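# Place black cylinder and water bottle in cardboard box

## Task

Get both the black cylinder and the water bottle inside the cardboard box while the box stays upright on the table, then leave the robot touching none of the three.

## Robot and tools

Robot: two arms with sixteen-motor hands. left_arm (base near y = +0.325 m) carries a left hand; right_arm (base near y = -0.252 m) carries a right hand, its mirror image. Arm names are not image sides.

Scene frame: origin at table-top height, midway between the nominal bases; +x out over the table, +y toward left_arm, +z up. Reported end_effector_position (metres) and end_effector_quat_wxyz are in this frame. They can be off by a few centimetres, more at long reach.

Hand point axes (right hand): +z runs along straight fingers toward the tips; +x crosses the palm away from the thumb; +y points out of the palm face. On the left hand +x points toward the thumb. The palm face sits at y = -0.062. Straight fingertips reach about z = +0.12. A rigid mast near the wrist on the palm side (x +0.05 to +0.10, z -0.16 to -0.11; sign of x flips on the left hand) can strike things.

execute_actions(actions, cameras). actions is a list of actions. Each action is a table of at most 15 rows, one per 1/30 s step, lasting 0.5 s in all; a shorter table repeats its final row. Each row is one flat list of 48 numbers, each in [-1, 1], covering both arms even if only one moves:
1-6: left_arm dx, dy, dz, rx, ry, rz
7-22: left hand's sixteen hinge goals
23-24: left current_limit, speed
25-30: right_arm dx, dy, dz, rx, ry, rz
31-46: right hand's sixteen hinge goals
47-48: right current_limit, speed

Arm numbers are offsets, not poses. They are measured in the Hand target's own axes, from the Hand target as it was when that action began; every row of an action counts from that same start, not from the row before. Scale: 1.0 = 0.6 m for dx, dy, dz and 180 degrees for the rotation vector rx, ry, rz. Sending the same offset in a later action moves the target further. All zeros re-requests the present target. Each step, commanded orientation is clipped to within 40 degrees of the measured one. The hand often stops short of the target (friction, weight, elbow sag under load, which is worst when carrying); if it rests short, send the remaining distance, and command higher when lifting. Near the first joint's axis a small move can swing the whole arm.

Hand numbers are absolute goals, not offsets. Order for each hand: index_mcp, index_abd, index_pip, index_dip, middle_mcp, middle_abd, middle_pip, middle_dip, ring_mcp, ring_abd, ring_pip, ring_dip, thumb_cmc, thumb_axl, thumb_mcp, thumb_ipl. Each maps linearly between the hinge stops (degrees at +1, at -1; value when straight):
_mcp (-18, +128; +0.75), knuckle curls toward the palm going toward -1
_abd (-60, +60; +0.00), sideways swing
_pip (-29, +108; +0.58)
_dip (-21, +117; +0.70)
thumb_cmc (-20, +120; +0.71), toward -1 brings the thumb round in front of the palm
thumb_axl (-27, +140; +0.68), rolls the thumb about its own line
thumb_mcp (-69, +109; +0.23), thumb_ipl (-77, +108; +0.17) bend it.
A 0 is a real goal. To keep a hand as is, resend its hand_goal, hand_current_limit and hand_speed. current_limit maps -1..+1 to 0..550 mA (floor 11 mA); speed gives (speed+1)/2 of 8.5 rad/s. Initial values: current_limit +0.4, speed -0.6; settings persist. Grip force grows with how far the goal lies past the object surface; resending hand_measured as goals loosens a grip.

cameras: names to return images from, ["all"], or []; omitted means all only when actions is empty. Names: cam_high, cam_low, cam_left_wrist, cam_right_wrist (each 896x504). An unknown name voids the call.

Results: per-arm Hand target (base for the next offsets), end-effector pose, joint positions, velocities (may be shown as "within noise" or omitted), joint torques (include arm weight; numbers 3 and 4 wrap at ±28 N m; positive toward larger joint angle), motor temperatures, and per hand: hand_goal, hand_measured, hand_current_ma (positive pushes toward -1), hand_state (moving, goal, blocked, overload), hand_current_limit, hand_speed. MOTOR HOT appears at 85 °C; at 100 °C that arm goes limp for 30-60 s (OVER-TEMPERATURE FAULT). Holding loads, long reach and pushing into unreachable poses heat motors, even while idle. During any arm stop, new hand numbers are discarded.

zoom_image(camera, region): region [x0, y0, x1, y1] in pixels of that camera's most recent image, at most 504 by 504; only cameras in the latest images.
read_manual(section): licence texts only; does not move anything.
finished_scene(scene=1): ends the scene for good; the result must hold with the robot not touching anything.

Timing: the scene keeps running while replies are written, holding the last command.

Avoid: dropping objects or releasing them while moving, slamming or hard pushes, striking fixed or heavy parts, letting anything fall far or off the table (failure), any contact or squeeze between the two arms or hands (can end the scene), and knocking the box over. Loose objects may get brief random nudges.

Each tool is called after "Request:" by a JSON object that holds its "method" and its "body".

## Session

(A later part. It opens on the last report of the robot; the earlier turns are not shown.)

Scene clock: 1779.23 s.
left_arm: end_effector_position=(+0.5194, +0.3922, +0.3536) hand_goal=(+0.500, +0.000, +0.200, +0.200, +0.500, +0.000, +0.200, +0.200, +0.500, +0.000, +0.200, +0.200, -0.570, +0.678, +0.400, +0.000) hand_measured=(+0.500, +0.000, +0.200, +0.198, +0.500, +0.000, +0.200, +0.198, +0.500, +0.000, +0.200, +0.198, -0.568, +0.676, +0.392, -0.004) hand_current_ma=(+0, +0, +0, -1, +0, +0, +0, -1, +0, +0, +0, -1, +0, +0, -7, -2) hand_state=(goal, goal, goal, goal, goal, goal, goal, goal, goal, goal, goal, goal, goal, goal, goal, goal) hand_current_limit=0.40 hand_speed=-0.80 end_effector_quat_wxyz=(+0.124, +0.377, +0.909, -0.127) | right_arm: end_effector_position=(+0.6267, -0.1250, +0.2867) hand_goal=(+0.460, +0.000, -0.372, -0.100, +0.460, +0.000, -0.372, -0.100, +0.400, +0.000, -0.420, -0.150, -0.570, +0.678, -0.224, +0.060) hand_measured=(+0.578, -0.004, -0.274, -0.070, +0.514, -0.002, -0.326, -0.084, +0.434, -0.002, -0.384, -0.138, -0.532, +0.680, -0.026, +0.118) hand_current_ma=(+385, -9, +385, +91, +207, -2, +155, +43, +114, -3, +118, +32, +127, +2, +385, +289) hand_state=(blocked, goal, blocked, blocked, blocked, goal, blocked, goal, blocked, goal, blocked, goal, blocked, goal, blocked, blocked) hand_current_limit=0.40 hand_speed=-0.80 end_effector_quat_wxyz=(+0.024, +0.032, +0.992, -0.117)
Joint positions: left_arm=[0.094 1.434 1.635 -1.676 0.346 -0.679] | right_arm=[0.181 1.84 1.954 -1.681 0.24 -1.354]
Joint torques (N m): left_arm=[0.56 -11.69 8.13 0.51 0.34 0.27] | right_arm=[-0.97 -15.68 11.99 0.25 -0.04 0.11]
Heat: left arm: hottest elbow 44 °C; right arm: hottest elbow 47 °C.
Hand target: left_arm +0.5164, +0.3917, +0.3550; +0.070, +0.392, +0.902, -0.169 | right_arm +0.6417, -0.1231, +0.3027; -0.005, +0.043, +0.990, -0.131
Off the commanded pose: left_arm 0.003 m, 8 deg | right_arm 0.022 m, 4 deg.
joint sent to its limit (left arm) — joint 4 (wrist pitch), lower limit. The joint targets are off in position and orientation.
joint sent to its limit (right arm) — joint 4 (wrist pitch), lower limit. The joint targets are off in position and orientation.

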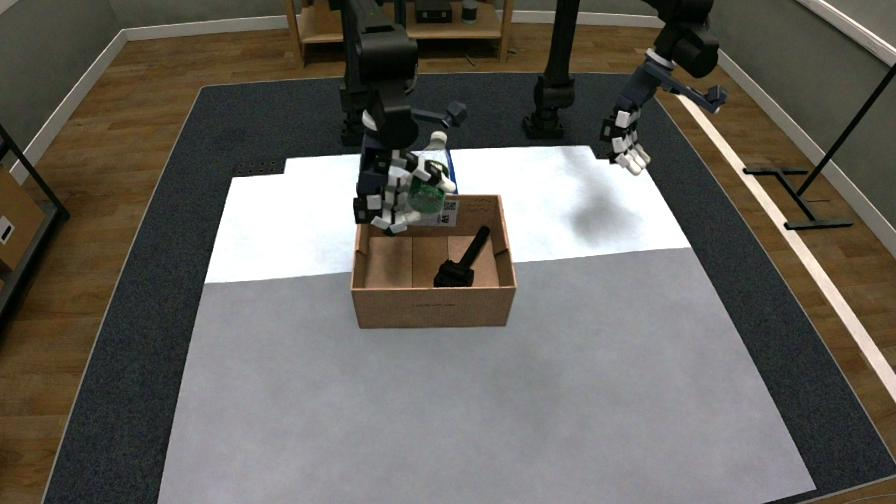

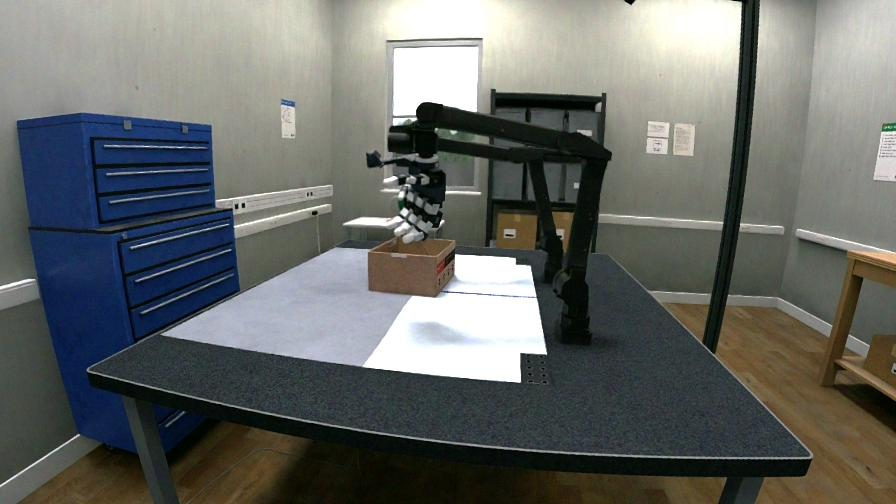

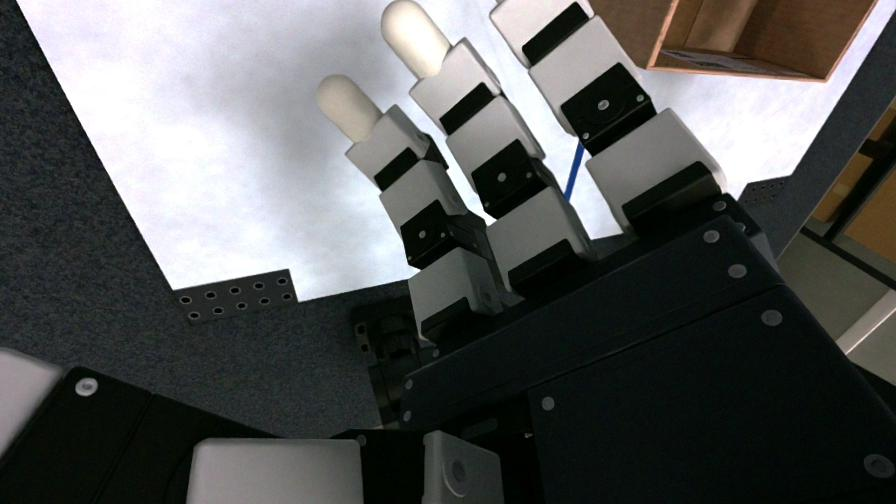

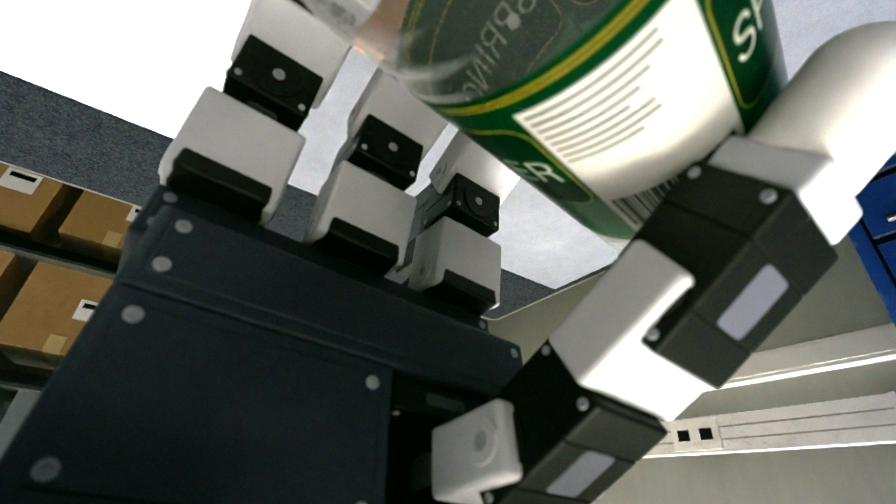

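Request:
{"method": "execute_actions", "body": {"actions": [[[0,0,0,0,0,0,0.5,0,0.2,0.2,0.5,0,0.2,0.2,0.5,0,0.2,0.2,-0.571,0.678,0.4,0.0,0.4,-0.8,0,0.0175,0.0645,0,0,0,0.46,0,-0.372,-0.1,0.46,0,-0.372,-0.1,0.4,0,-0.42,-0.15,-0.571,0.678,-0.225,0.059,0.4,-0.8]]], "cameras": ["cam_high","cam_low","cam_right_wrist"]}}

Scene clock: 1813.30 s.
left_arm: end_effector_position=(+0.5194, +0.3922, +0.3536) hand_goal=(+0.500, +0.000, +0.200, +0.200, +0.500, +0.000, +0.200, +0.200, +0.500, +0.000, +0.200, +0.200, -0.570, +0.678, +0.400, +0.000) hand_measured=(+0.500, +0.000, +0.200, +0.198, +0.500, +0.000, +0.200, +0.198, +0.500, +0.000, +0.200, +0.198, -0.568, +0.676, +0.392, -0.004) hand_current_ma=(+0, +0, +0, -1, +0, +0, +0, -1, +0, +0, +0, -1, +0, +0, -7, -2) hand_state=(goal, goal, goal, goal, goal, goal, goal, goal, goal, goal, goal, goal, goal, goal, goal, goal) hand_current_limit=0.40 hand_speed=-0.80 end_effector_quat_wxyz=(+0.124, +0.377, +0.909, -0.127) | right_arm: end_effector_position=(+0.6333, -0.1255, +0.2595) hand_goal=(+0.460, +0.000, -0.372, -0.100, +0.460, +0.000, -0.372, -0.100, +0.400, +0.000, -0.420, -0.150, -0.570, +0.678, -0.224, +0.060) hand_measured=(+0.578, -0.004, -0.274, -0.070, +0.514, -0.002, -0.326, -0.084, +0.434, -0.002, -0.384, -0.138, -0.532, +0.680, -0.026, +0.118) hand_current_ma=(+385, -9, +385, +91, +207, -2, +155, +43, +114, -3, +118, +32, +127, +2, +385, +289) hand_state=(blocked, goal, blocked, blocked, blocked, goal, blocked, goal, blocked, goal, blocked, goal, blocked, goal, blocked, blocked) hand_current_limit=0.40 hand_speed=-0.80 end_effector_quat_wxyz=(+0.003, +0.037, +0.992, -0.124)
Joint positions: left_arm=[0.094 1.434 1.635 -1.676 0.346 -0.679] | right_arm=[0.181 1.886 1.954 -1.681 0.244 -1.339]
Joint torques (N m): left_arm=[0.26 -12.28 8.16 0.32 0.37 0.26] | right_arm=[-0.62 -16.38 9.88 0.14 0.08 0.1]
Heat: left arm: hottest elbow 42 °C; right arm: hottest elbow 49 °C.
Hand target: left_arm +0.5164, +0.3917, +0.3550; +0.070, +0.392, +0.902, -0.169 | right_arm +0.6417, -0.1230, +0.2626; -0.005, +0.043, +0.990, -0.131
Off the commanded pose: left_arm 0.003 m, 8 deg | right_arm 0.009 m, 1 deg.
joint sent to its limit (left arm) — joint 4 (wrist pitch), lower limit. The joint targets are off in position and orientation.
joint sent to its limit (right arm) — joint 4 (wrist pitch), lower limit. The joint targets are off in position, not in orientation.
Images, in order (width x height): cam_high 896x504, cam_low 896x504, cam_right_wrist 896x504.

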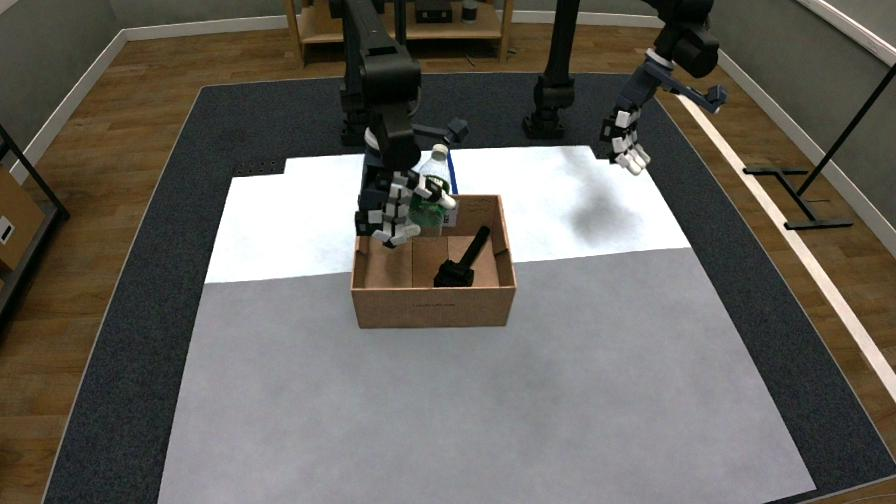

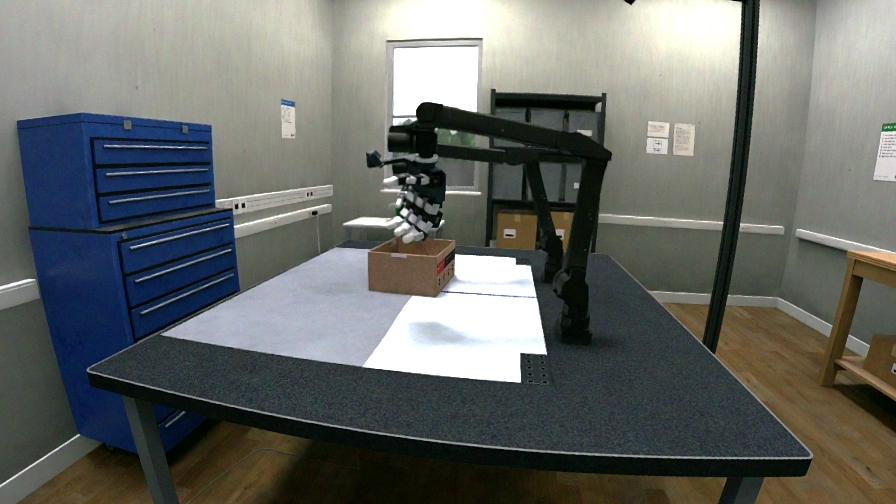

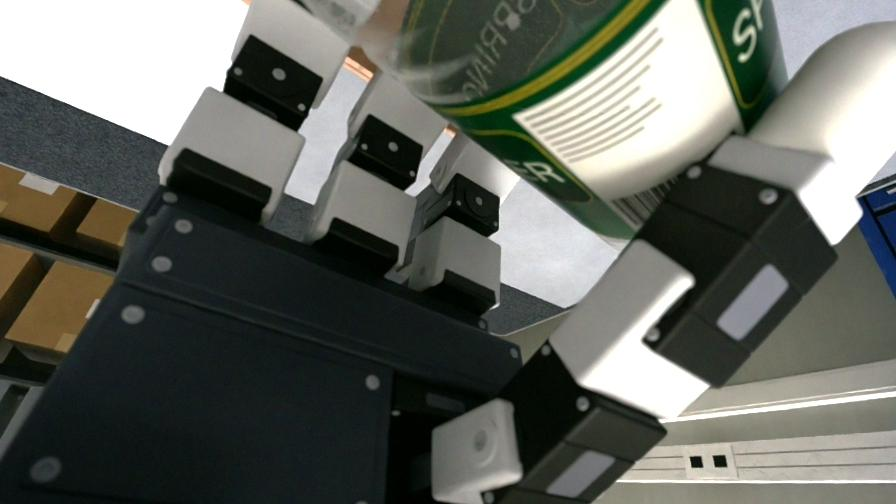

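Request:
{"method": "zoom_image", "body": {"camera": "cam_high", "region": [330, 120, 530, 340]}}

Scaled by 2.291 from the camera's 896x504 image, which has a finer 1280x720 frame.

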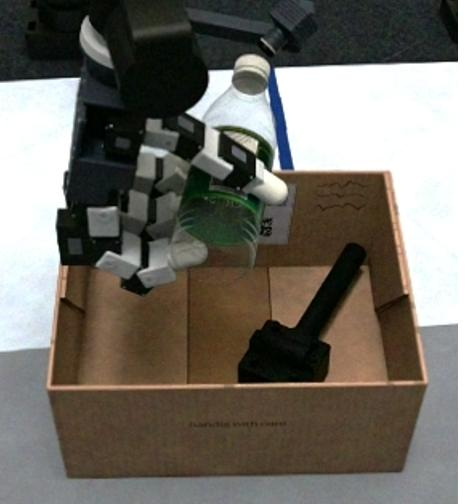

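Request:
{"method": "zoom_image", "body": {"camera": "cam_low", "region": [340, 140, 500, 310]}}

Scaled by 2.965 from the camera's 896x504 image, which has a finer 1280x720 frame.

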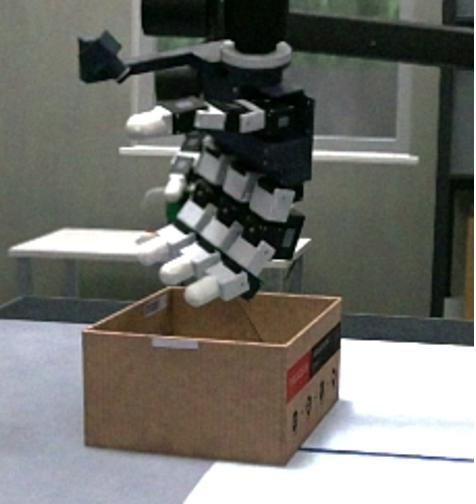

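Request:
{"method": "zoom_image", "body": {"camera": "cam_high", "region": [350, 130, 470, 260]}}

Scaled by 3.877 from the camera's 896x504 image, which has a finer 1280x720 frame.

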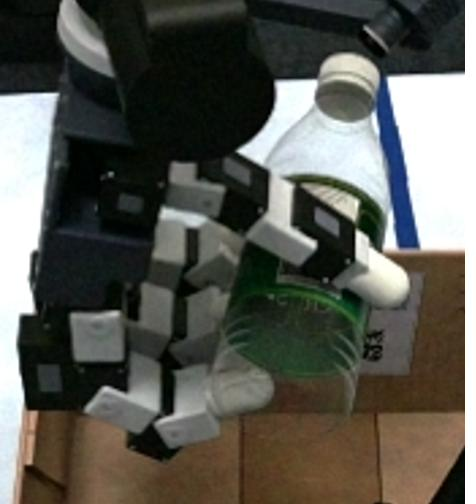

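Request:
{"method": "execute_actions", "body": {"actions": [[[0,0,0,0,0,0,0.5,0,0.2,0.2,0.5,0,0.2,0.2,0.5,0,0.2,0.2,-0.571,0.678,0.4,0.0,0.4,-0.8,-0.04,0.003,0,0,0,0,0.46,0,-0.372,-0.1,0.46,0,-0.372,-0.1,0.4,0,-0.42,-0.15,-0.571,0.678,-0.225,0.059,0.4,-0.8]],[[0,0,0,0,0,0,0.5,0,0.2,0.2,0.5,0,0.2,0.2,0.5,0,0.2,0.2,-0.571,0.678,0.4,0.0,0.4,-0.8,-0.035,0.005,0.05,0,0,0,0.46,0,-0.372,-0.1,0.46,0,-0.372,-0.1,0.4,0,-0.42,-0.15,-0.571,0.678,-0.225,0.059,0.4,-0.8]]], "cameras": ["cam_high"]}}

Request:
{"method": "zoom_image", "body": {"camera": "cam_high", "region": [340, 140, 520, 340]}}

Scene clock: 1930.00 s.
left_arm: end_effector_position=(+0.5194, +0.3922, +0.3536) hand_goal=(+0.500, +0.000, +0.200, +0.200, +0.500, +0.000, +0.200, +0.200, +0.500, +0.000, +0.200, +0.200, -0.570, +0.678, +0.400, +0.000) hand_measured=(+0.500, +0.000, +0.200, +0.198, +0.500, +0.000, +0.200, +0.198, +0.500, +0.000, +0.200, +0.198, -0.568, +0.676, +0.392, -0.004) hand_current_ma=(+0, +0, +0, -1, +0, +0, +0, -1, +0, +0, +0, -1, +0, +0, -7, -2) hand_state=(goal, goal, goal, goal, goal, goal, goal, goal, goal, goal, goal, goal, goal, goal, goal, goal) hand_current_limit=0.40 hand_speed=-0.80 end_effector_quat_wxyz=(+0.124, +0.377, +0.909, -0.127) | right_arm: end_effector_position=(+0.6720, -0.1305, +0.2164) hand_goal=(+0.460, +0.000, -0.372, -0.100, +0.460, +0.000, -0.372, -0.100, +0.400, +0.000, -0.420, -0.150, -0.570, +0.678, -0.224, +0.060) hand_measured=(+0.578, -0.004, -0.274, -0.070, +0.514, -0.002, -0.326, -0.084, +0.434, -0.002, -0.384, -0.138, -0.532, +0.680, -0.026, +0.118) hand_current_ma=(+385, -9, +385, +91, +207, -2, +155, +43, +114, -3, +118, +32, +127, +2, +385, +289) hand_state=(blocked, goal, blocked, blocked, blocked, goal, blocked, goal, blocked, goal, blocked, goal, blocked, goal, blocked, blocked) hand_current_limit=0.40 hand_speed=-0.80 end_effector_quat_wxyz=(-0.016, +0.046, +0.991, -0.128)
Joint positions: left_arm=[0.094 1.434 1.635 -1.676 0.346 -0.679] | right_arm=[0.166 2.025 2.058 -1.683 0.247 -1.331]
Joint torques (N m): left_arm=[0.5 -11.87 7.91 0.28 0.36 0.25] | right_arm=[-0.97 -18.32 11.89 0.08 0.08 -0.11]
Heat: left arm: hottest shoulder 40 °C; right arm: hottest elbow 45 °C.
Hand target: left_arm +0.5164, +0.3917, +0.3550; +0.070, +0.392, +0.902, -0.169 | right_arm +0.6863, -0.1300, +0.2325; -0.005, +0.043, +0.990, -0.131
Off the commanded pose: left_arm 0.003 m, 8 deg | right_arm 0.022 m, 1 deg.
joint sent to its limit (left arm) — joint 4 (wrist pitch), lower limit. The joint targets are off in position and orientation.
joint sent to its limit (right arm) — joint 4 (wrist pitch), lower limit. The joint targets are off in position, not in orientation.
Images, in order (width x height): cam_high 896x504.

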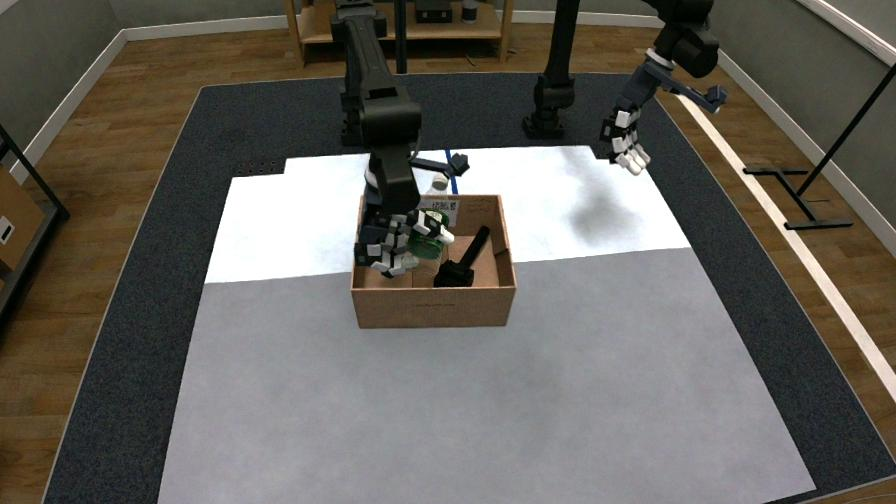

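Scaled by 2.520 from the camera's 896x504 image, which has a finer 1280x720 frame.

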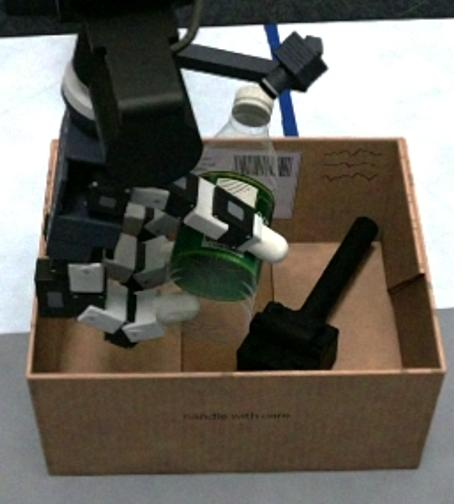

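Request:
{"method": "execute_actions", "body": {"actions": [[[0,0,0,0,0,0,0.5,0,0.2,0.2,0.5,0,0.2,0.2,0.5,0,0.2,0.2,-0.571,0.678,0.4,0.0,0.4,-0.8,0,0.0108,0.0402,0,0,0,0.46,0,-0.372,-0.1,0.46,0,-0.372,-0.1,0.4,0,-0.42,-0.15,-0.571,0.678,-0.225,0.059,0.4,-0.8]],[[0,0,0,0,0,0,0.5,0,0.2,0.2,0.5,0,0.2,0.2,0.5,0,0.2,0.2,-0.571,0.678,0.4,0.0,0.4,-0.8,0,0.0108,0.0402,0,0,0,0.46,0,-0.372,-0.1,0.46,0,-0.372,-0.1,0.4,0,-0.42,-0.15,-0.571,0.678,-0.225,0.059,0.4,-0.8]]], "cameras": ["cam_high"]}}

Request:
{"method": "zoom_image", "body": {"camera": "cam_high", "region": [340, 160, 520, 340]}}

Scene clock: 1959.47 s.
left_arm: end_effector_position=(+0.5194, +0.3922, +0.3536) hand_goal=(+0.500, +0.000, +0.200, +0.200, +0.500, +0.000, +0.200, +0.200, +0.500, +0.000, +0.200, +0.200, -0.570, +0.678, +0.400, +0.000) hand_measured=(+0.500, +0.000, +0.200, +0.198, +0.500, +0.000, +0.200, +0.198, +0.500, +0.000, +0.200, +0.198, -0.568, +0.676, +0.392, -0.004) hand_current_ma=(+0, +0, +0, -1, +0, +0, +0, -1, +0, +0, +0, -1, +0, +0, -7, -2) hand_state=(goal, goal, goal, goal, goal, goal, goal, goal, goal, goal, goal, goal, goal, goal, goal, goal) hand_current_limit=0.40 hand_speed=-0.80 end_effector_quat_wxyz=(+0.124, +0.377, +0.909, -0.127) | right_arm: end_effector_position=(+0.6812, -0.1295, +0.1960) hand_goal=(+0.460, +0.000, -0.372, -0.100, +0.460, +0.000, -0.372, -0.100, +0.400, +0.000, -0.420, -0.150, -0.570, +0.678, -0.224, +0.060) hand_measured=(+0.578, -0.004, -0.274, -0.070, +0.514, -0.002, -0.326, -0.084, +0.434, -0.002, -0.384, -0.138, -0.532, +0.680, -0.026, +0.118) hand_current_ma=(+385, -9, +385, +91, +207, -2, +155, +43, +114, -3, +118, +32, +127, +2, +385, +289) hand_state=(blocked, goal, blocked, blocked, blocked, goal, blocked, goal, blocked, goal, blocked, goal, blocked, goal, blocked, blocked) hand_current_limit=0.40 hand_speed=-0.80 end_effector_quat_wxyz=(-0.003, +0.043, +0.991, -0.128)
Joint positions: left_arm=[0.094 1.434 1.635 -1.676 0.346 -0.679] | right_arm=[0.166 2.034 2.018 -1.608 0.25 -1.339]
Joint torques (N m): left_arm=[-0.03 -12.81 7.86 0.51 0.32 0.25] | right_arm=[-1.08 -18.08 7.91 0.72 0.07 -0.05]
Motor temperatures (°C): left_arm=[32 39 40 30 32 32] | right_arm=[31 34 45 30 32 32]
Heat: left arm: hottest elbow 40 °C; right arm: hottest elbow 45 °C.
Hand target: left_arm +0.5164, +0.3917, +0.3550; +0.070, +0.392, +0.902, -0.169 | right_arm +0.6864, -0.1300, +0.1825; -0.005, +0.043, +0.990, -0.131
Off the commanded pose: left_arm 0.003 m, 8 deg | right_arm 0.014 m, 0 deg.
joint sent to its limit (left arm) — joint 4 (wrist pitch), lower limit. The joint targets are off in position and orientation.
Images, in order (width x height): cam_high 896x504.

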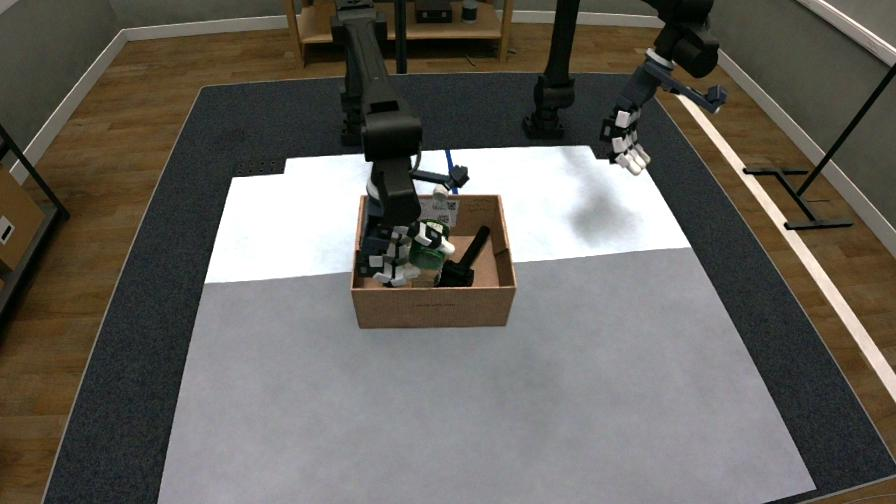

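Scaled by 2.800 from the camera's 896x504 image, which has a finer 1280x720 frame.

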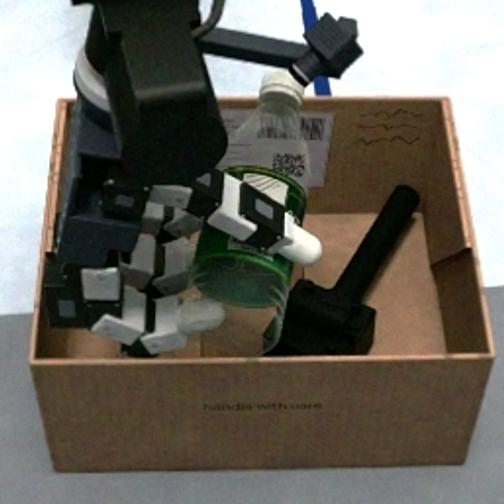

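Request:
{"method": "execute_actions", "body": {"actions": [[[0,0,0,0,0,0,0.5,0,0.2,0.2,0.5,0,0.2,0.2,0.5,0,0.2,0.2,-0.571,0.678,0.4,0.0,0.4,-0.8,0.027,0.0022,0.016,0,0,0,0.46,0,-0.372,-0.1,0.46,0,-0.372,-0.1,0.4,0,-0.42,-0.15,-0.571,0.678,-0.225,0.059,0.4,-0.8]],[[0,0,0,0,0,0,0.5,0,0.2,0.2,0.5,0,0.2,0.2,0.5,0,0.2,0.2,-0.571,0.678,0.4,0.0,0.4,-0.8,0,0.0108,0.0402,0,0,0,0.46,0,-0.372,-0.1,0.46,0,-0.372,-0.1,0.4,0,-0.42,-0.15,-0.571,0.678,-0.225,0.059,0.4,-0.8]]], "cameras": ["cam_high"]}}

Request:
{"method": "zoom_image", "body": {"camera": "cam_high", "region": [340, 160, 520, 340]}}

Scene clock: 1974.27 s.
left_arm: end_effector_position=(+0.5194, +0.3922, +0.3536) hand_goal=(+0.500, +0.000, +0.200, +0.200, +0.500, +0.000, +0.200, +0.200, +0.500, +0.000, +0.200, +0.200, -0.570, +0.678, +0.400, +0.000) hand_measured=(+0.500, +0.000, +0.200, +0.198, +0.500, +0.000, +0.200, +0.198, +0.500, +0.000, +0.200, +0.198, -0.568, +0.676, +0.392, -0.004) hand_current_ma=(+0, +0, +0, -1, +0, +0, +0, -1, +0, +0, +0, -1, +0, +0, -7, -2) hand_state=(goal, goal, goal, goal, goal, goal, goal, goal, goal, goal, goal, goal, goal, goal, goal, goal) hand_current_limit=0.40 hand_speed=-0.80 end_effector_quat_wxyz=(+0.124, +0.377, +0.909, -0.127) | right_arm: end_effector_position=(+0.6686, -0.1239, +0.1534) hand_goal=(+0.460, +0.000, -0.372, -0.100, +0.460, +0.000, -0.372, -0.100, +0.400, +0.000, -0.420, -0.150, -0.570, +0.678, -0.224, +0.060) hand_measured=(+0.572, -0.004, -0.316, -0.090, +0.512, -0.002, -0.330, -0.084, +0.422, -0.002, -0.404, -0.144, -0.560, +0.668, -0.008, +0.116) hand_current_ma=(+385, -8, +198, +24, +195, -2, +141, +42, +68, -3, +45, +11, +24, -29, +385, +285) hand_state=(blocked, goal, blocked, goal, blocked, goal, blocked, goal, blocked, goal, goal, goal, goal, goal, blocked, blocked) hand_current_limit=0.40 hand_speed=-0.80 end_effector_quat_wxyz=(-0.006, +0.038, +0.991, -0.127)
Joint positions: left_arm=[0.094 1.434 1.635 -1.676 0.346 -0.679] | right_arm=[0.177 2.016 1.877 -1.493 0.249 -1.339]
Joint torques (N m): left_arm=[0.26 -12.22 8.08 0.34 0.32 0.24] | right_arm=[-0.85 -18.96 6.98 0.59 0.08 -0.01]
Heat: left arm: hottest elbow 40 °C; right arm: hottest elbow 45 °C.
Hand target: left_arm +0.5164, +0.3917, +0.3550; +0.070, +0.392, +0.902, -0.169 | right_arm +0.6702, -0.1298, +0.1479; -0.005, +0.043, +0.990, -0.131
Off the commanded pose: left_arm 0.003 m, 8 deg | right_arm 0.008 m, 1 deg.
joint sent to its limit (left arm) — joint 4 (wrist pitch), lower limit. The joint targets are off in position and orientation.
Images, in order (width x height): cam_high 896x504.

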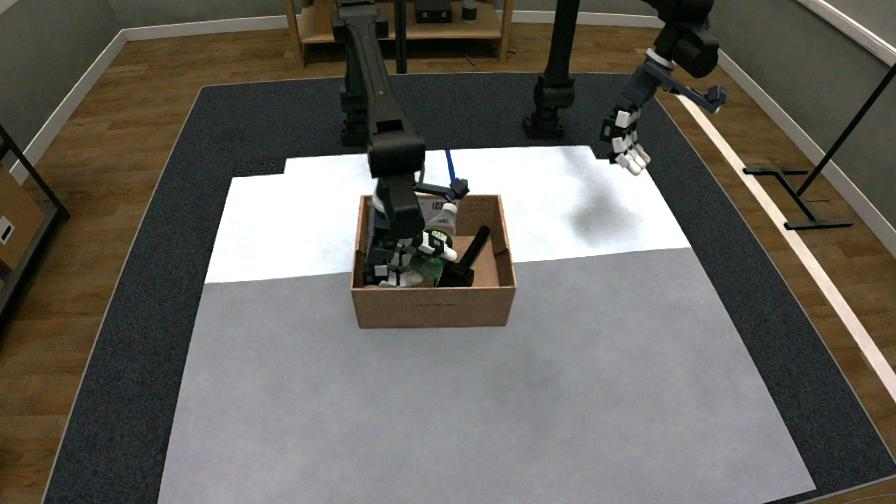

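Scaled by 2.800 from the camera's 896x504 image, which has a finer 1280x720 frame.

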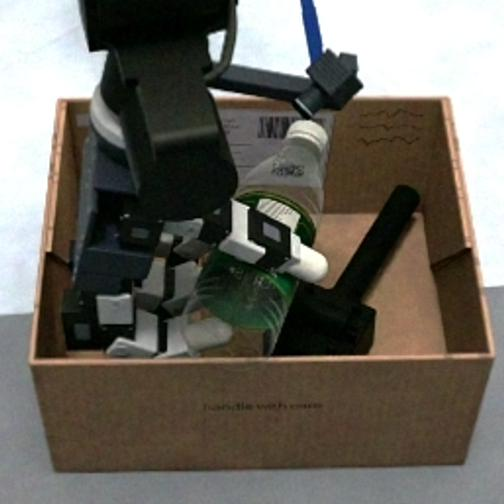

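Request:
{"method": "execute_actions", "body": {"actions": [], "cameras": ["cam_right_wrist","cam_high"]}}

Request:
{"method": "zoom_image", "body": {"camera": "cam_high", "region": [380, 190, 480, 295]}}

Scene clock: 2055.53 s.
left_arm: end_effector_position=(+0.5194, +0.3922, +0.3536) hand_goal=(+0.500, +0.000, +0.200, +0.200, +0.500, +0.000, +0.200, +0.200, +0.500, +0.000, +0.200, +0.200, -0.570, +0.678, +0.400, +0.000) hand_measured=(+0.500, +0.000, +0.200, +0.198, +0.500, +0.000, +0.200, +0.198, +0.500, +0.000, +0.200, +0.198, -0.568, +0.676, +0.392, -0.004) hand_current_ma=(+0, +0, +0, -1, +0, +0, +0, -1, +0, +0, +0, -1, +0, +0, -7, -2) hand_state=(goal, goal, goal, goal, goal, goal, goal, goal, goal, goal, goal, goal, goal, goal, goal, goal) hand_current_limit=0.40 hand_speed=-0.80 end_effector_quat_wxyz=(+0.124, +0.377, +0.909, -0.127) | right_arm: end_effector_position=(+0.6686, -0.1239, +0.1534) hand_goal=(+0.460, +0.000, -0.372, -0.100, +0.460, +0.000, -0.372, -0.100, +0.400, +0.000, -0.420, -0.150, -0.570, +0.678, -0.224, +0.060) hand_measured=(+0.572, -0.004, -0.316, -0.090, +0.512, -0.002, -0.330, -0.084, +0.422, -0.002, -0.404, -0.144, -0.560, +0.668, -0.008, +0.116) hand_current_ma=(+385, -8, +198, +24, +195, -2, +141, +42, +68, -3, +45, +11, +24, -29, +385, +285) hand_state=(blocked, goal, blocked, goal, blocked, goal, blocked, goal, blocked, goal, goal, goal, goal, goal, blocked, blocked) hand_current_limit=0.40 hand_speed=-0.80 end_effector_quat_wxyz=(-0.006, +0.038, +0.991, -0.127)
Joint positions: left_arm=[0.094 1.434 1.635 -1.676 0.346 -0.679] | right_arm=[0.177 2.016 1.877 -1.493 0.249 -1.339]
Joint velocities: within noise
Joint torques (N m): left_arm=[0.91 -11.87 8.25 0.08 0.43 0.19] | right_arm=[-0.91 -19.02 7.01 0.62 0.08 -0.01]
Motor temperatures (°C): left_arm=[32 39 40 30 32 32] | right_arm=[31 35 43 30 32 32]
Heat: left arm: hottest elbow 40 °C; right arm: hottest elbow 43 °C.
Hand target: left_arm +0.5164, +0.3917, +0.3550; +0.070, +0.392, +0.902, -0.169 | right_arm +0.6702, -0.1298, +0.1479; -0.005, +0.043, +0.990, -0.131
Off the commanded pose: left_arm 0.003 m, 8 deg | right_arm 0.008 m, 1 deg.
Images, in order (width x height): cam_high 896x504, cam_right_wrist 896x504.

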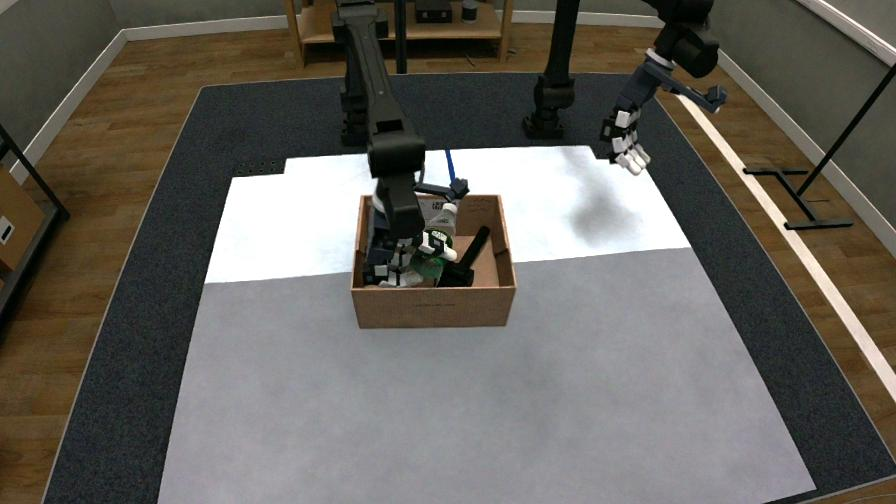

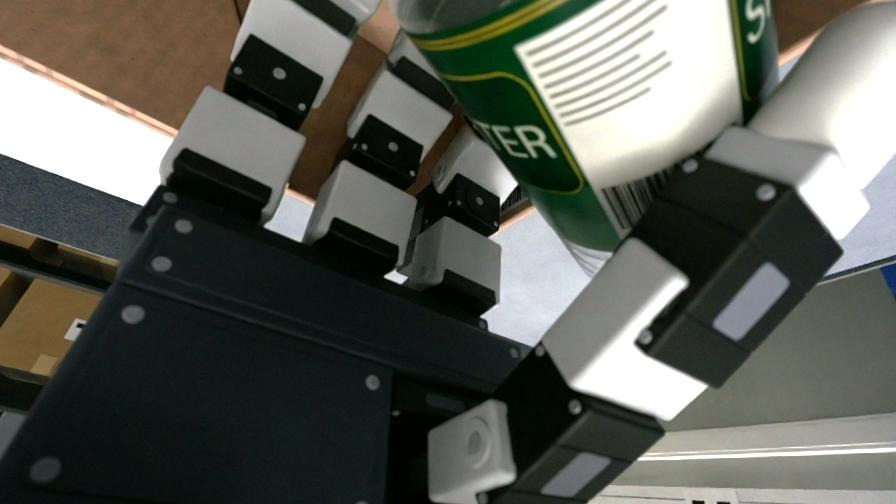

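Scaled by 4.800 from the camera's 896x504 image, which has a finer 1280x720 frame.

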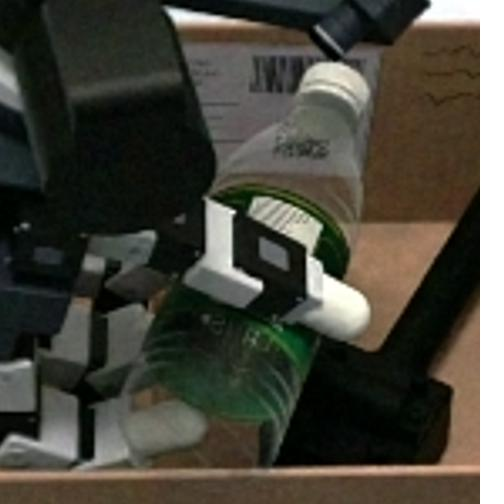

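Request:
{"method": "execute_actions", "body": {"actions": [[[0,0,0,0,0,0,0.5,0,0.2,0.2,0.5,0,0.2,0.2,0.5,0,0.2,0.2,-0.571,0.678,0.4,0.0,0.4,-0.8,0.0315,-0.02,-0.012,0,0,0,0.46,0,-0.372,-0.1,0.46,0,-0.372,-0.1,0.4,0,-0.42,-0.15,-0.571,0.678,-0.225,0.059,0.4,-0.8]]], "cameras": ["cam_high","cam_right_wrist"]}}

Request:
{"method": "zoom_image", "body": {"camera": "cam_high", "region": [340, 180, 520, 340]}}

Scene clock: 2093.23 s.
left_arm: end_effector_position=(+0.5194, +0.3922, +0.3536) hand_goal=(+0.500, +0.000, +0.200, +0.200, +0.500, +0.000, +0.200, +0.200, +0.500, +0.000, +0.200, +0.200, -0.570, +0.678, +0.400, +0.000) hand_measured=(+0.500, +0.000, +0.200, +0.198, +0.500, +0.000, +0.200, +0.198, +0.500, +0.000, +0.200, +0.198, -0.568, +0.676, +0.392, -0.004) hand_current_ma=(+0, +0, +0, -1, +0, +0, +0, -1, +0, +0, +0, -1, +0, +0, -7, -2) hand_state=(goal, goal, goal, goal, goal, goal, goal, goal, goal, goal, goal, goal, goal, goal, goal, goal) hand_current_limit=0.40 hand_speed=-0.80 end_effector_quat_wxyz=(+0.124, +0.377, +0.909, -0.127) | right_arm: end_effector_position=(+0.6488, -0.1363, +0.1483) hand_goal=(+0.460, +0.000, -0.372, -0.100, +0.460, +0.000, -0.372, -0.100, +0.400, +0.000, -0.420, -0.150, -0.570, +0.678, -0.224, +0.060) hand_measured=(+0.568, -0.004, -0.318, -0.090, +0.512, -0.002, -0.330, -0.084, +0.412, -0.002, -0.412, -0.148, -0.560, +0.668, -0.006, +0.114) hand_current_ma=(+385, -6, +189, +24, +195, -2, +141, +42, +33, -3, +22, +5, +26, -30, +385, +268) hand_state=(blocked, goal, blocked, goal, blocked, goal, blocked, goal, goal, goal, goal, goal, goal, goal, blocked, blocked) hand_current_limit=0.40 hand_speed=-0.80 end_effector_quat_wxyz=(-0.018, +0.047, +0.990, -0.130)
Joint positions: left_arm=[0.094 1.434 1.635 -1.676 0.346 -0.679] | right_arm=[0.163 1.973 1.797 -1.48 0.25 -1.331]
Joint torques (N m): left_arm=[-0.73 -12.34 7.95 0.39 0.32 0.22] | right_arm=[-1.26 -19.96 7.42 0.58 0.08 -0.11]
Heat: left arm: hottest elbow 40 °C; right arm: hottest elbow 42 °C.
Hand target: left_arm +0.5164, +0.3917, +0.3550; +0.070, +0.392, +0.902, -0.169 | right_arm +0.6505, -0.1379, +0.1580; -0.005, +0.043, +0.990, -0.131
Off the commanded pose: left_arm 0.003 m, 8 deg | right_arm 0.010 m, 2 deg.
joint sent to its limit (left arm) — joint 4 (wrist pitch), lower limit. The joint targets are off in position and orientation.
Images, in order (width x height): cam_high 896x504, cam_right_wrist 896x504.

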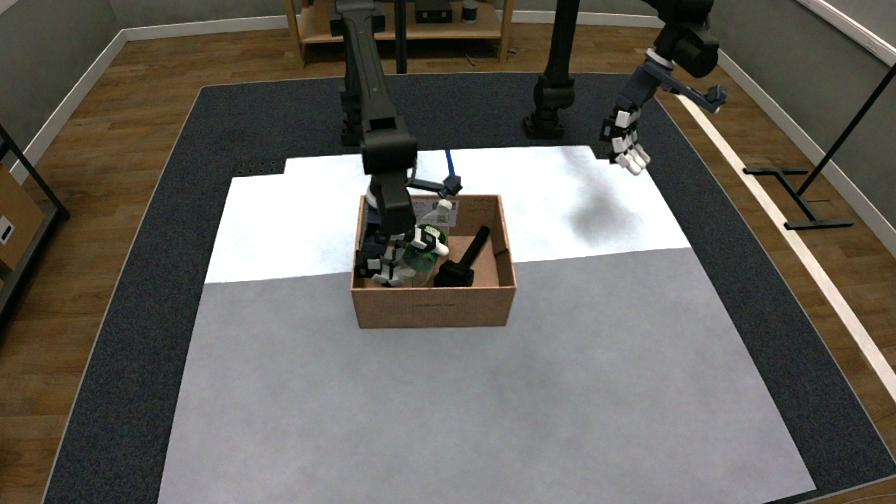

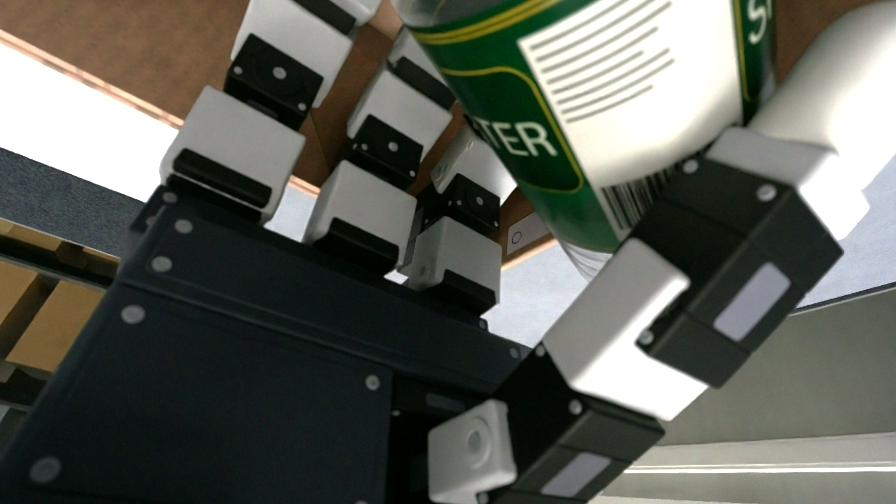

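Scaled by 2.800 from the camera's 896x504 image, which has a finer 1280x720 frame.

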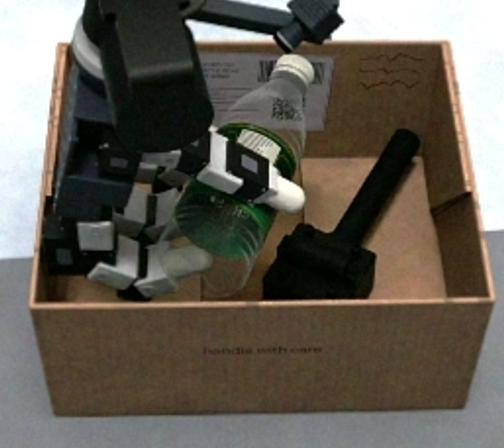

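Request:
{"method": "execute_actions", "body": {"actions": [[[0,0,0,0,0,0,0.5,0,0.2,0.2,0.5,0,0.2,0.2,0.5,0,0.2,0.2,-0.571,0.678,0.4,0.0,0.4,-0.8,0,0.0108,0.0402,0,0,0,0.46,0,-0.372,-0.1,0.46,0,-0.372,-0.1,0.4,0,-0.42,-0.15,-0.571,0.678,-0.225,0.059,0.4,-0.8]],[[0,0,0,0,0,0,0.5,0,0.2,0.2,0.5,0,0.2,0.2,0.5,0,0.2,0.2,-0.571,0.678,0.4,0.0,0.4,-0.8,0,0.0108,0.0402,0,0,0,0.46,0,-0.372,-0.1,0.46,0,-0.372,-0.1,0.4,0,-0.42,-0.15,-0.571,0.678,-0.225,0.059,0.4,-0.8]]], "cameras": ["cam_high","cam_right_wrist"]}}

Request:
{"method": "zoom_image", "body": {"camera": "cam_high", "region": [340, 180, 520, 340]}}

Scene clock: 2110.50 s.
left_arm: end_effector_position=(+0.5194, +0.3922, +0.3536) hand_goal=(+0.500, +0.000, +0.200, +0.200, +0.500, +0.000, +0.200, +0.200, +0.500, +0.000, +0.200, +0.200, -0.570, +0.678, +0.400, +0.000) hand_measured=(+0.500, +0.000, +0.200, +0.198, +0.500, +0.000, +0.200, +0.198, +0.500, +0.000, +0.200, +0.198, -0.568, +0.676, +0.392, -0.004) hand_current_ma=(+0, +0, +0, -1, +0, +0, +0, -1, +0, +0, +0, -1, +0, +0, -7, -2) hand_state=(goal, goal, goal, goal, goal, goal, goal, goal, goal, goal, goal, goal, goal, goal, goal, goal) hand_current_limit=0.40 hand_speed=-0.80 end_effector_quat_wxyz=(+0.124, +0.377, +0.909, -0.127) | right_arm: end_effector_position=(+0.6467, -0.1313, +0.1175) hand_goal=(+0.460, +0.000, -0.372, -0.100, +0.460, +0.000, -0.372, -0.100, +0.400, +0.000, -0.420, -0.150, -0.570, +0.678, -0.224, +0.060) hand_measured=(+0.568, -0.004, -0.318, -0.090, +0.512, -0.002, -0.330, -0.084, +0.412, -0.002, -0.412, -0.148, -0.560, +0.668, -0.006, +0.114) hand_current_ma=(+385, -6, +189, +24, +195, -2, +141, +42, +31, -3, +17, +3, +25, -30, +385, +267) hand_state=(blocked, goal, blocked, goal, blocked, goal, blocked, goal, goal, goal, goal, goal, goal, goal, blocked, blocked) hand_current_limit=0.40 hand_speed=-0.80 end_effector_quat_wxyz=(-0.004, +0.040, +0.991, -0.128)
Joint positions: left_arm=[0.094 1.434 1.635 -1.676 0.346 -0.679] | right_arm=[0.17 1.97 1.708 -1.365 0.25 -1.341]
Joint torques (N m): left_arm=[0.21 -11.87 8.27 0.38 0.39 0.23] | right_arm=[-1.26 -17.14 7.47 0.66 0.07 -0.08]
Heat: left arm: hottest elbow 40 °C; right arm: hottest elbow 42 °C.
Hand target: left_arm +0.5164, +0.3917, +0.3550; +0.070, +0.392, +0.902, -0.169 | right_arm +0.6505, -0.1378, +0.1080; -0.005, +0.043, +0.990, -0.131
Off the commanded pose: left_arm 0.003 m, 8 deg | right_arm 0.012 m, 0 deg.
joint sent to its limit (left arm) — joint 4 (wrist pitch), lower limit. The joint targets are off in position and orientation.
Images, in order (width x height): cam_high 896x504, cam_right_wrist 896x504.

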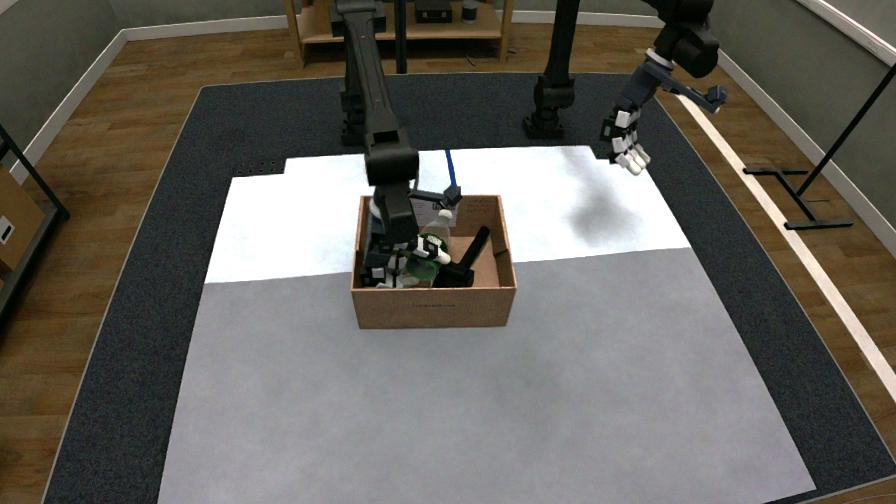

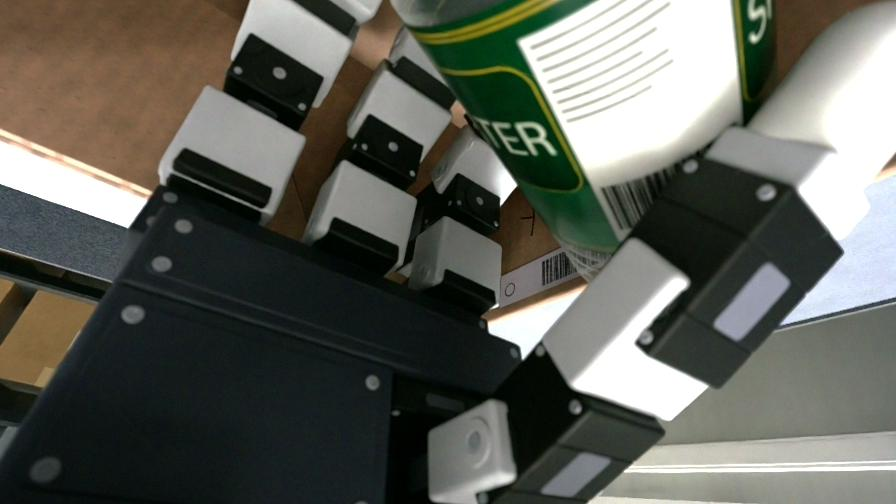

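Scaled by 2.800 from the camera's 896x504 image, which has a finer 1280x720 frame.

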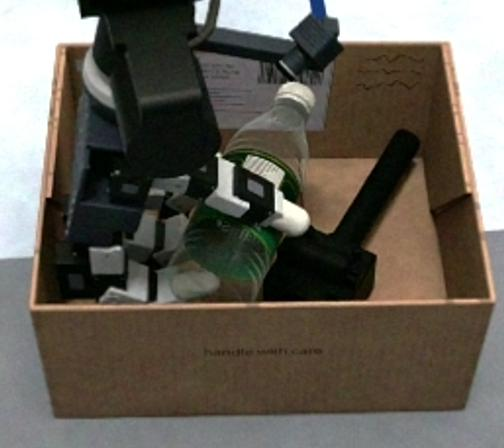

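Request:
{"method": "execute_actions", "body": {"actions": [[[0,0,0,0,0,0,0.5,0,0.2,0.2,0.5,0,0.2,0.2,0.5,0,0.2,0.2,-0.571,0.678,0.4,0.0,0.4,-0.8,0,0.0047,0.0339,0,0,0,0.46,0,-0.372,-0.1,0.46,0,-0.372,-0.1,0.4,0,-0.42,-0.15,-0.571,0.678,-0.225,0.059,0.4,-0.8]]], "cameras": ["cam_high","cam_right_wrist"]}}

Request:
{"method": "zoom_image", "body": {"camera": "cam_high", "region": [340, 180, 520, 340]}}

Scene clock: 2120.47 s.
left_arm: end_effector_position=(+0.5194, +0.3922, +0.3536) hand_goal=(+0.500, +0.000, +0.200, +0.200, +0.500, +0.000, +0.200, +0.200, +0.500, +0.000, +0.200, +0.200, -0.570, +0.678, +0.400, +0.000) hand_measured=(+0.500, +0.000, +0.200, +0.198, +0.500, +0.000, +0.200, +0.198, +0.500, +0.000, +0.200, +0.198, -0.568, +0.676, +0.392, -0.004) hand_current_ma=(+0, +0, +0, -1, +0, +0, +0, -1, +0, +0, +0, -1, +0, +0, -7, -2) hand_state=(goal, goal, goal, goal, goal, goal, goal, goal, goal, goal, goal, goal, goal, goal, goal, goal) hand_current_limit=0.40 hand_speed=-0.80 end_effector_quat_wxyz=(+0.124, +0.377, +0.909, -0.127) | right_arm: end_effector_position=(+0.6463, -0.1333, +0.1008) hand_goal=(+0.460, +0.000, -0.372, -0.100, +0.460, +0.000, -0.372, -0.100, +0.400, +0.000, -0.420, -0.150, -0.570, +0.678, -0.224, +0.060) hand_measured=(+0.568, -0.004, -0.318, -0.090, +0.512, -0.002, -0.330, -0.084, +0.412, -0.002, -0.414, -0.148, -0.560, +0.668, -0.006, +0.114) hand_current_ma=(+385, -6, +189, +24, +195, -2, +141, +42, +31, -3, +16, +3, +25, -30, +385, +267) hand_state=(blocked, goal, blocked, goal, blocked, goal, blocked, goal, goal, goal, goal, goal, goal, goal, blocked, blocked) hand_current_limit=0.40 hand_speed=-0.80 end_effector_quat_wxyz=(-0.002, +0.041, +0.991, -0.127)
Joint positions: left_arm=[0.094 1.434 1.635 -1.676 0.346 -0.679] | right_arm=[0.167 1.978 1.674 -1.319 0.25 -1.342]
Joint torques (N m): left_arm=[0.44 -12.4 8.01 0.54 0.34 0.19] | right_arm=[-1.32 -16.5 7.42 0.77 0.08 -0.11]
Heat: left arm: hottest elbow 40 °C; right arm: hottest elbow 42 °C.
Hand target: left_arm +0.5164, +0.3917, +0.3550; +0.070, +0.392, +0.902, -0.169 | right_arm +0.6503, -0.1404, +0.0876; -0.005, +0.043, +0.990, -0.131
Off the commanded pose: left_arm 0.003 m, 8 deg | right_arm 0.016 m, 1 deg.
joint sent to its limit (left arm) — joint 4 (wrist pitch), lower limit. The joint targets are off in position and orientation.
Images, in order (width x height): cam_high 896x504, cam_right_wrist 896x504.

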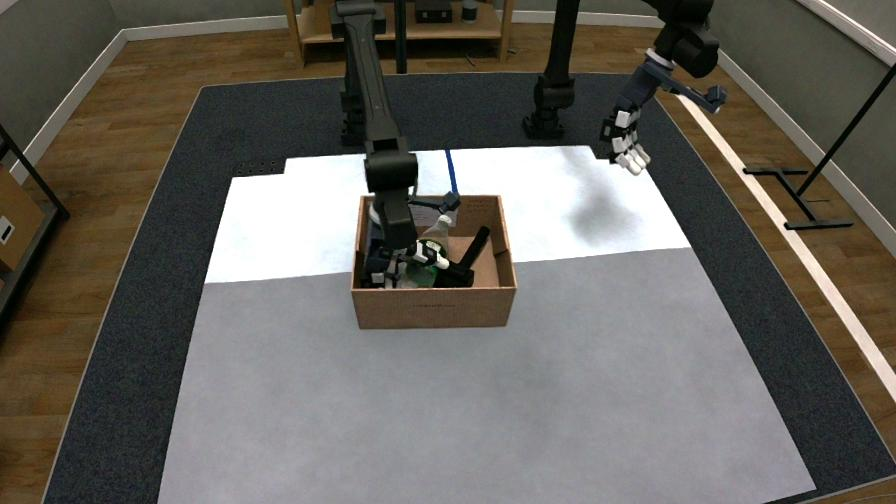

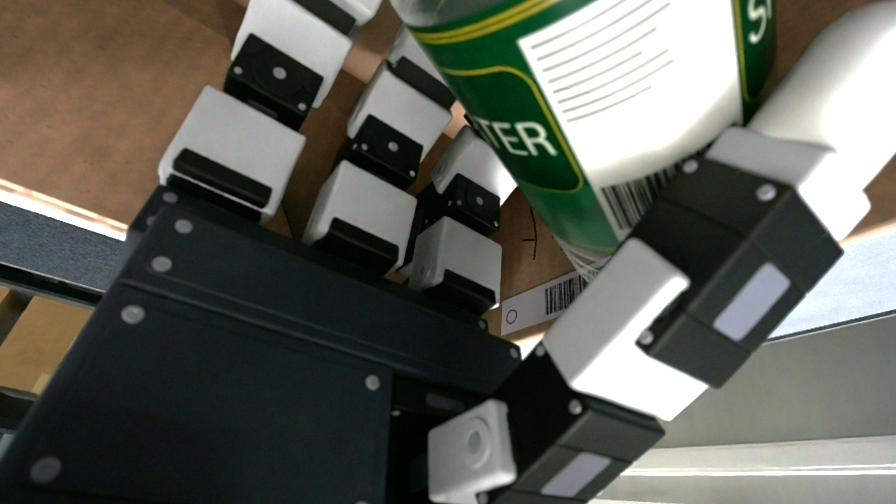

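Scaled by 2.800 from the camera's 896x504 image, which has a finer 1280x720 frame.

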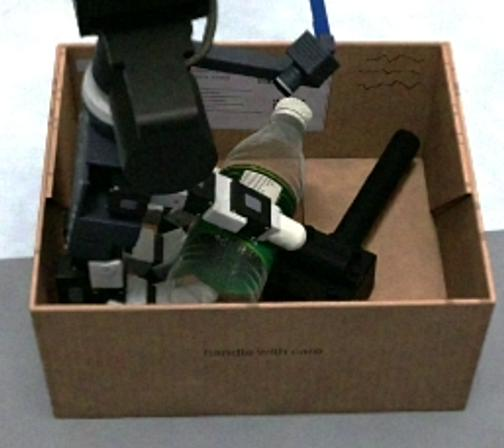

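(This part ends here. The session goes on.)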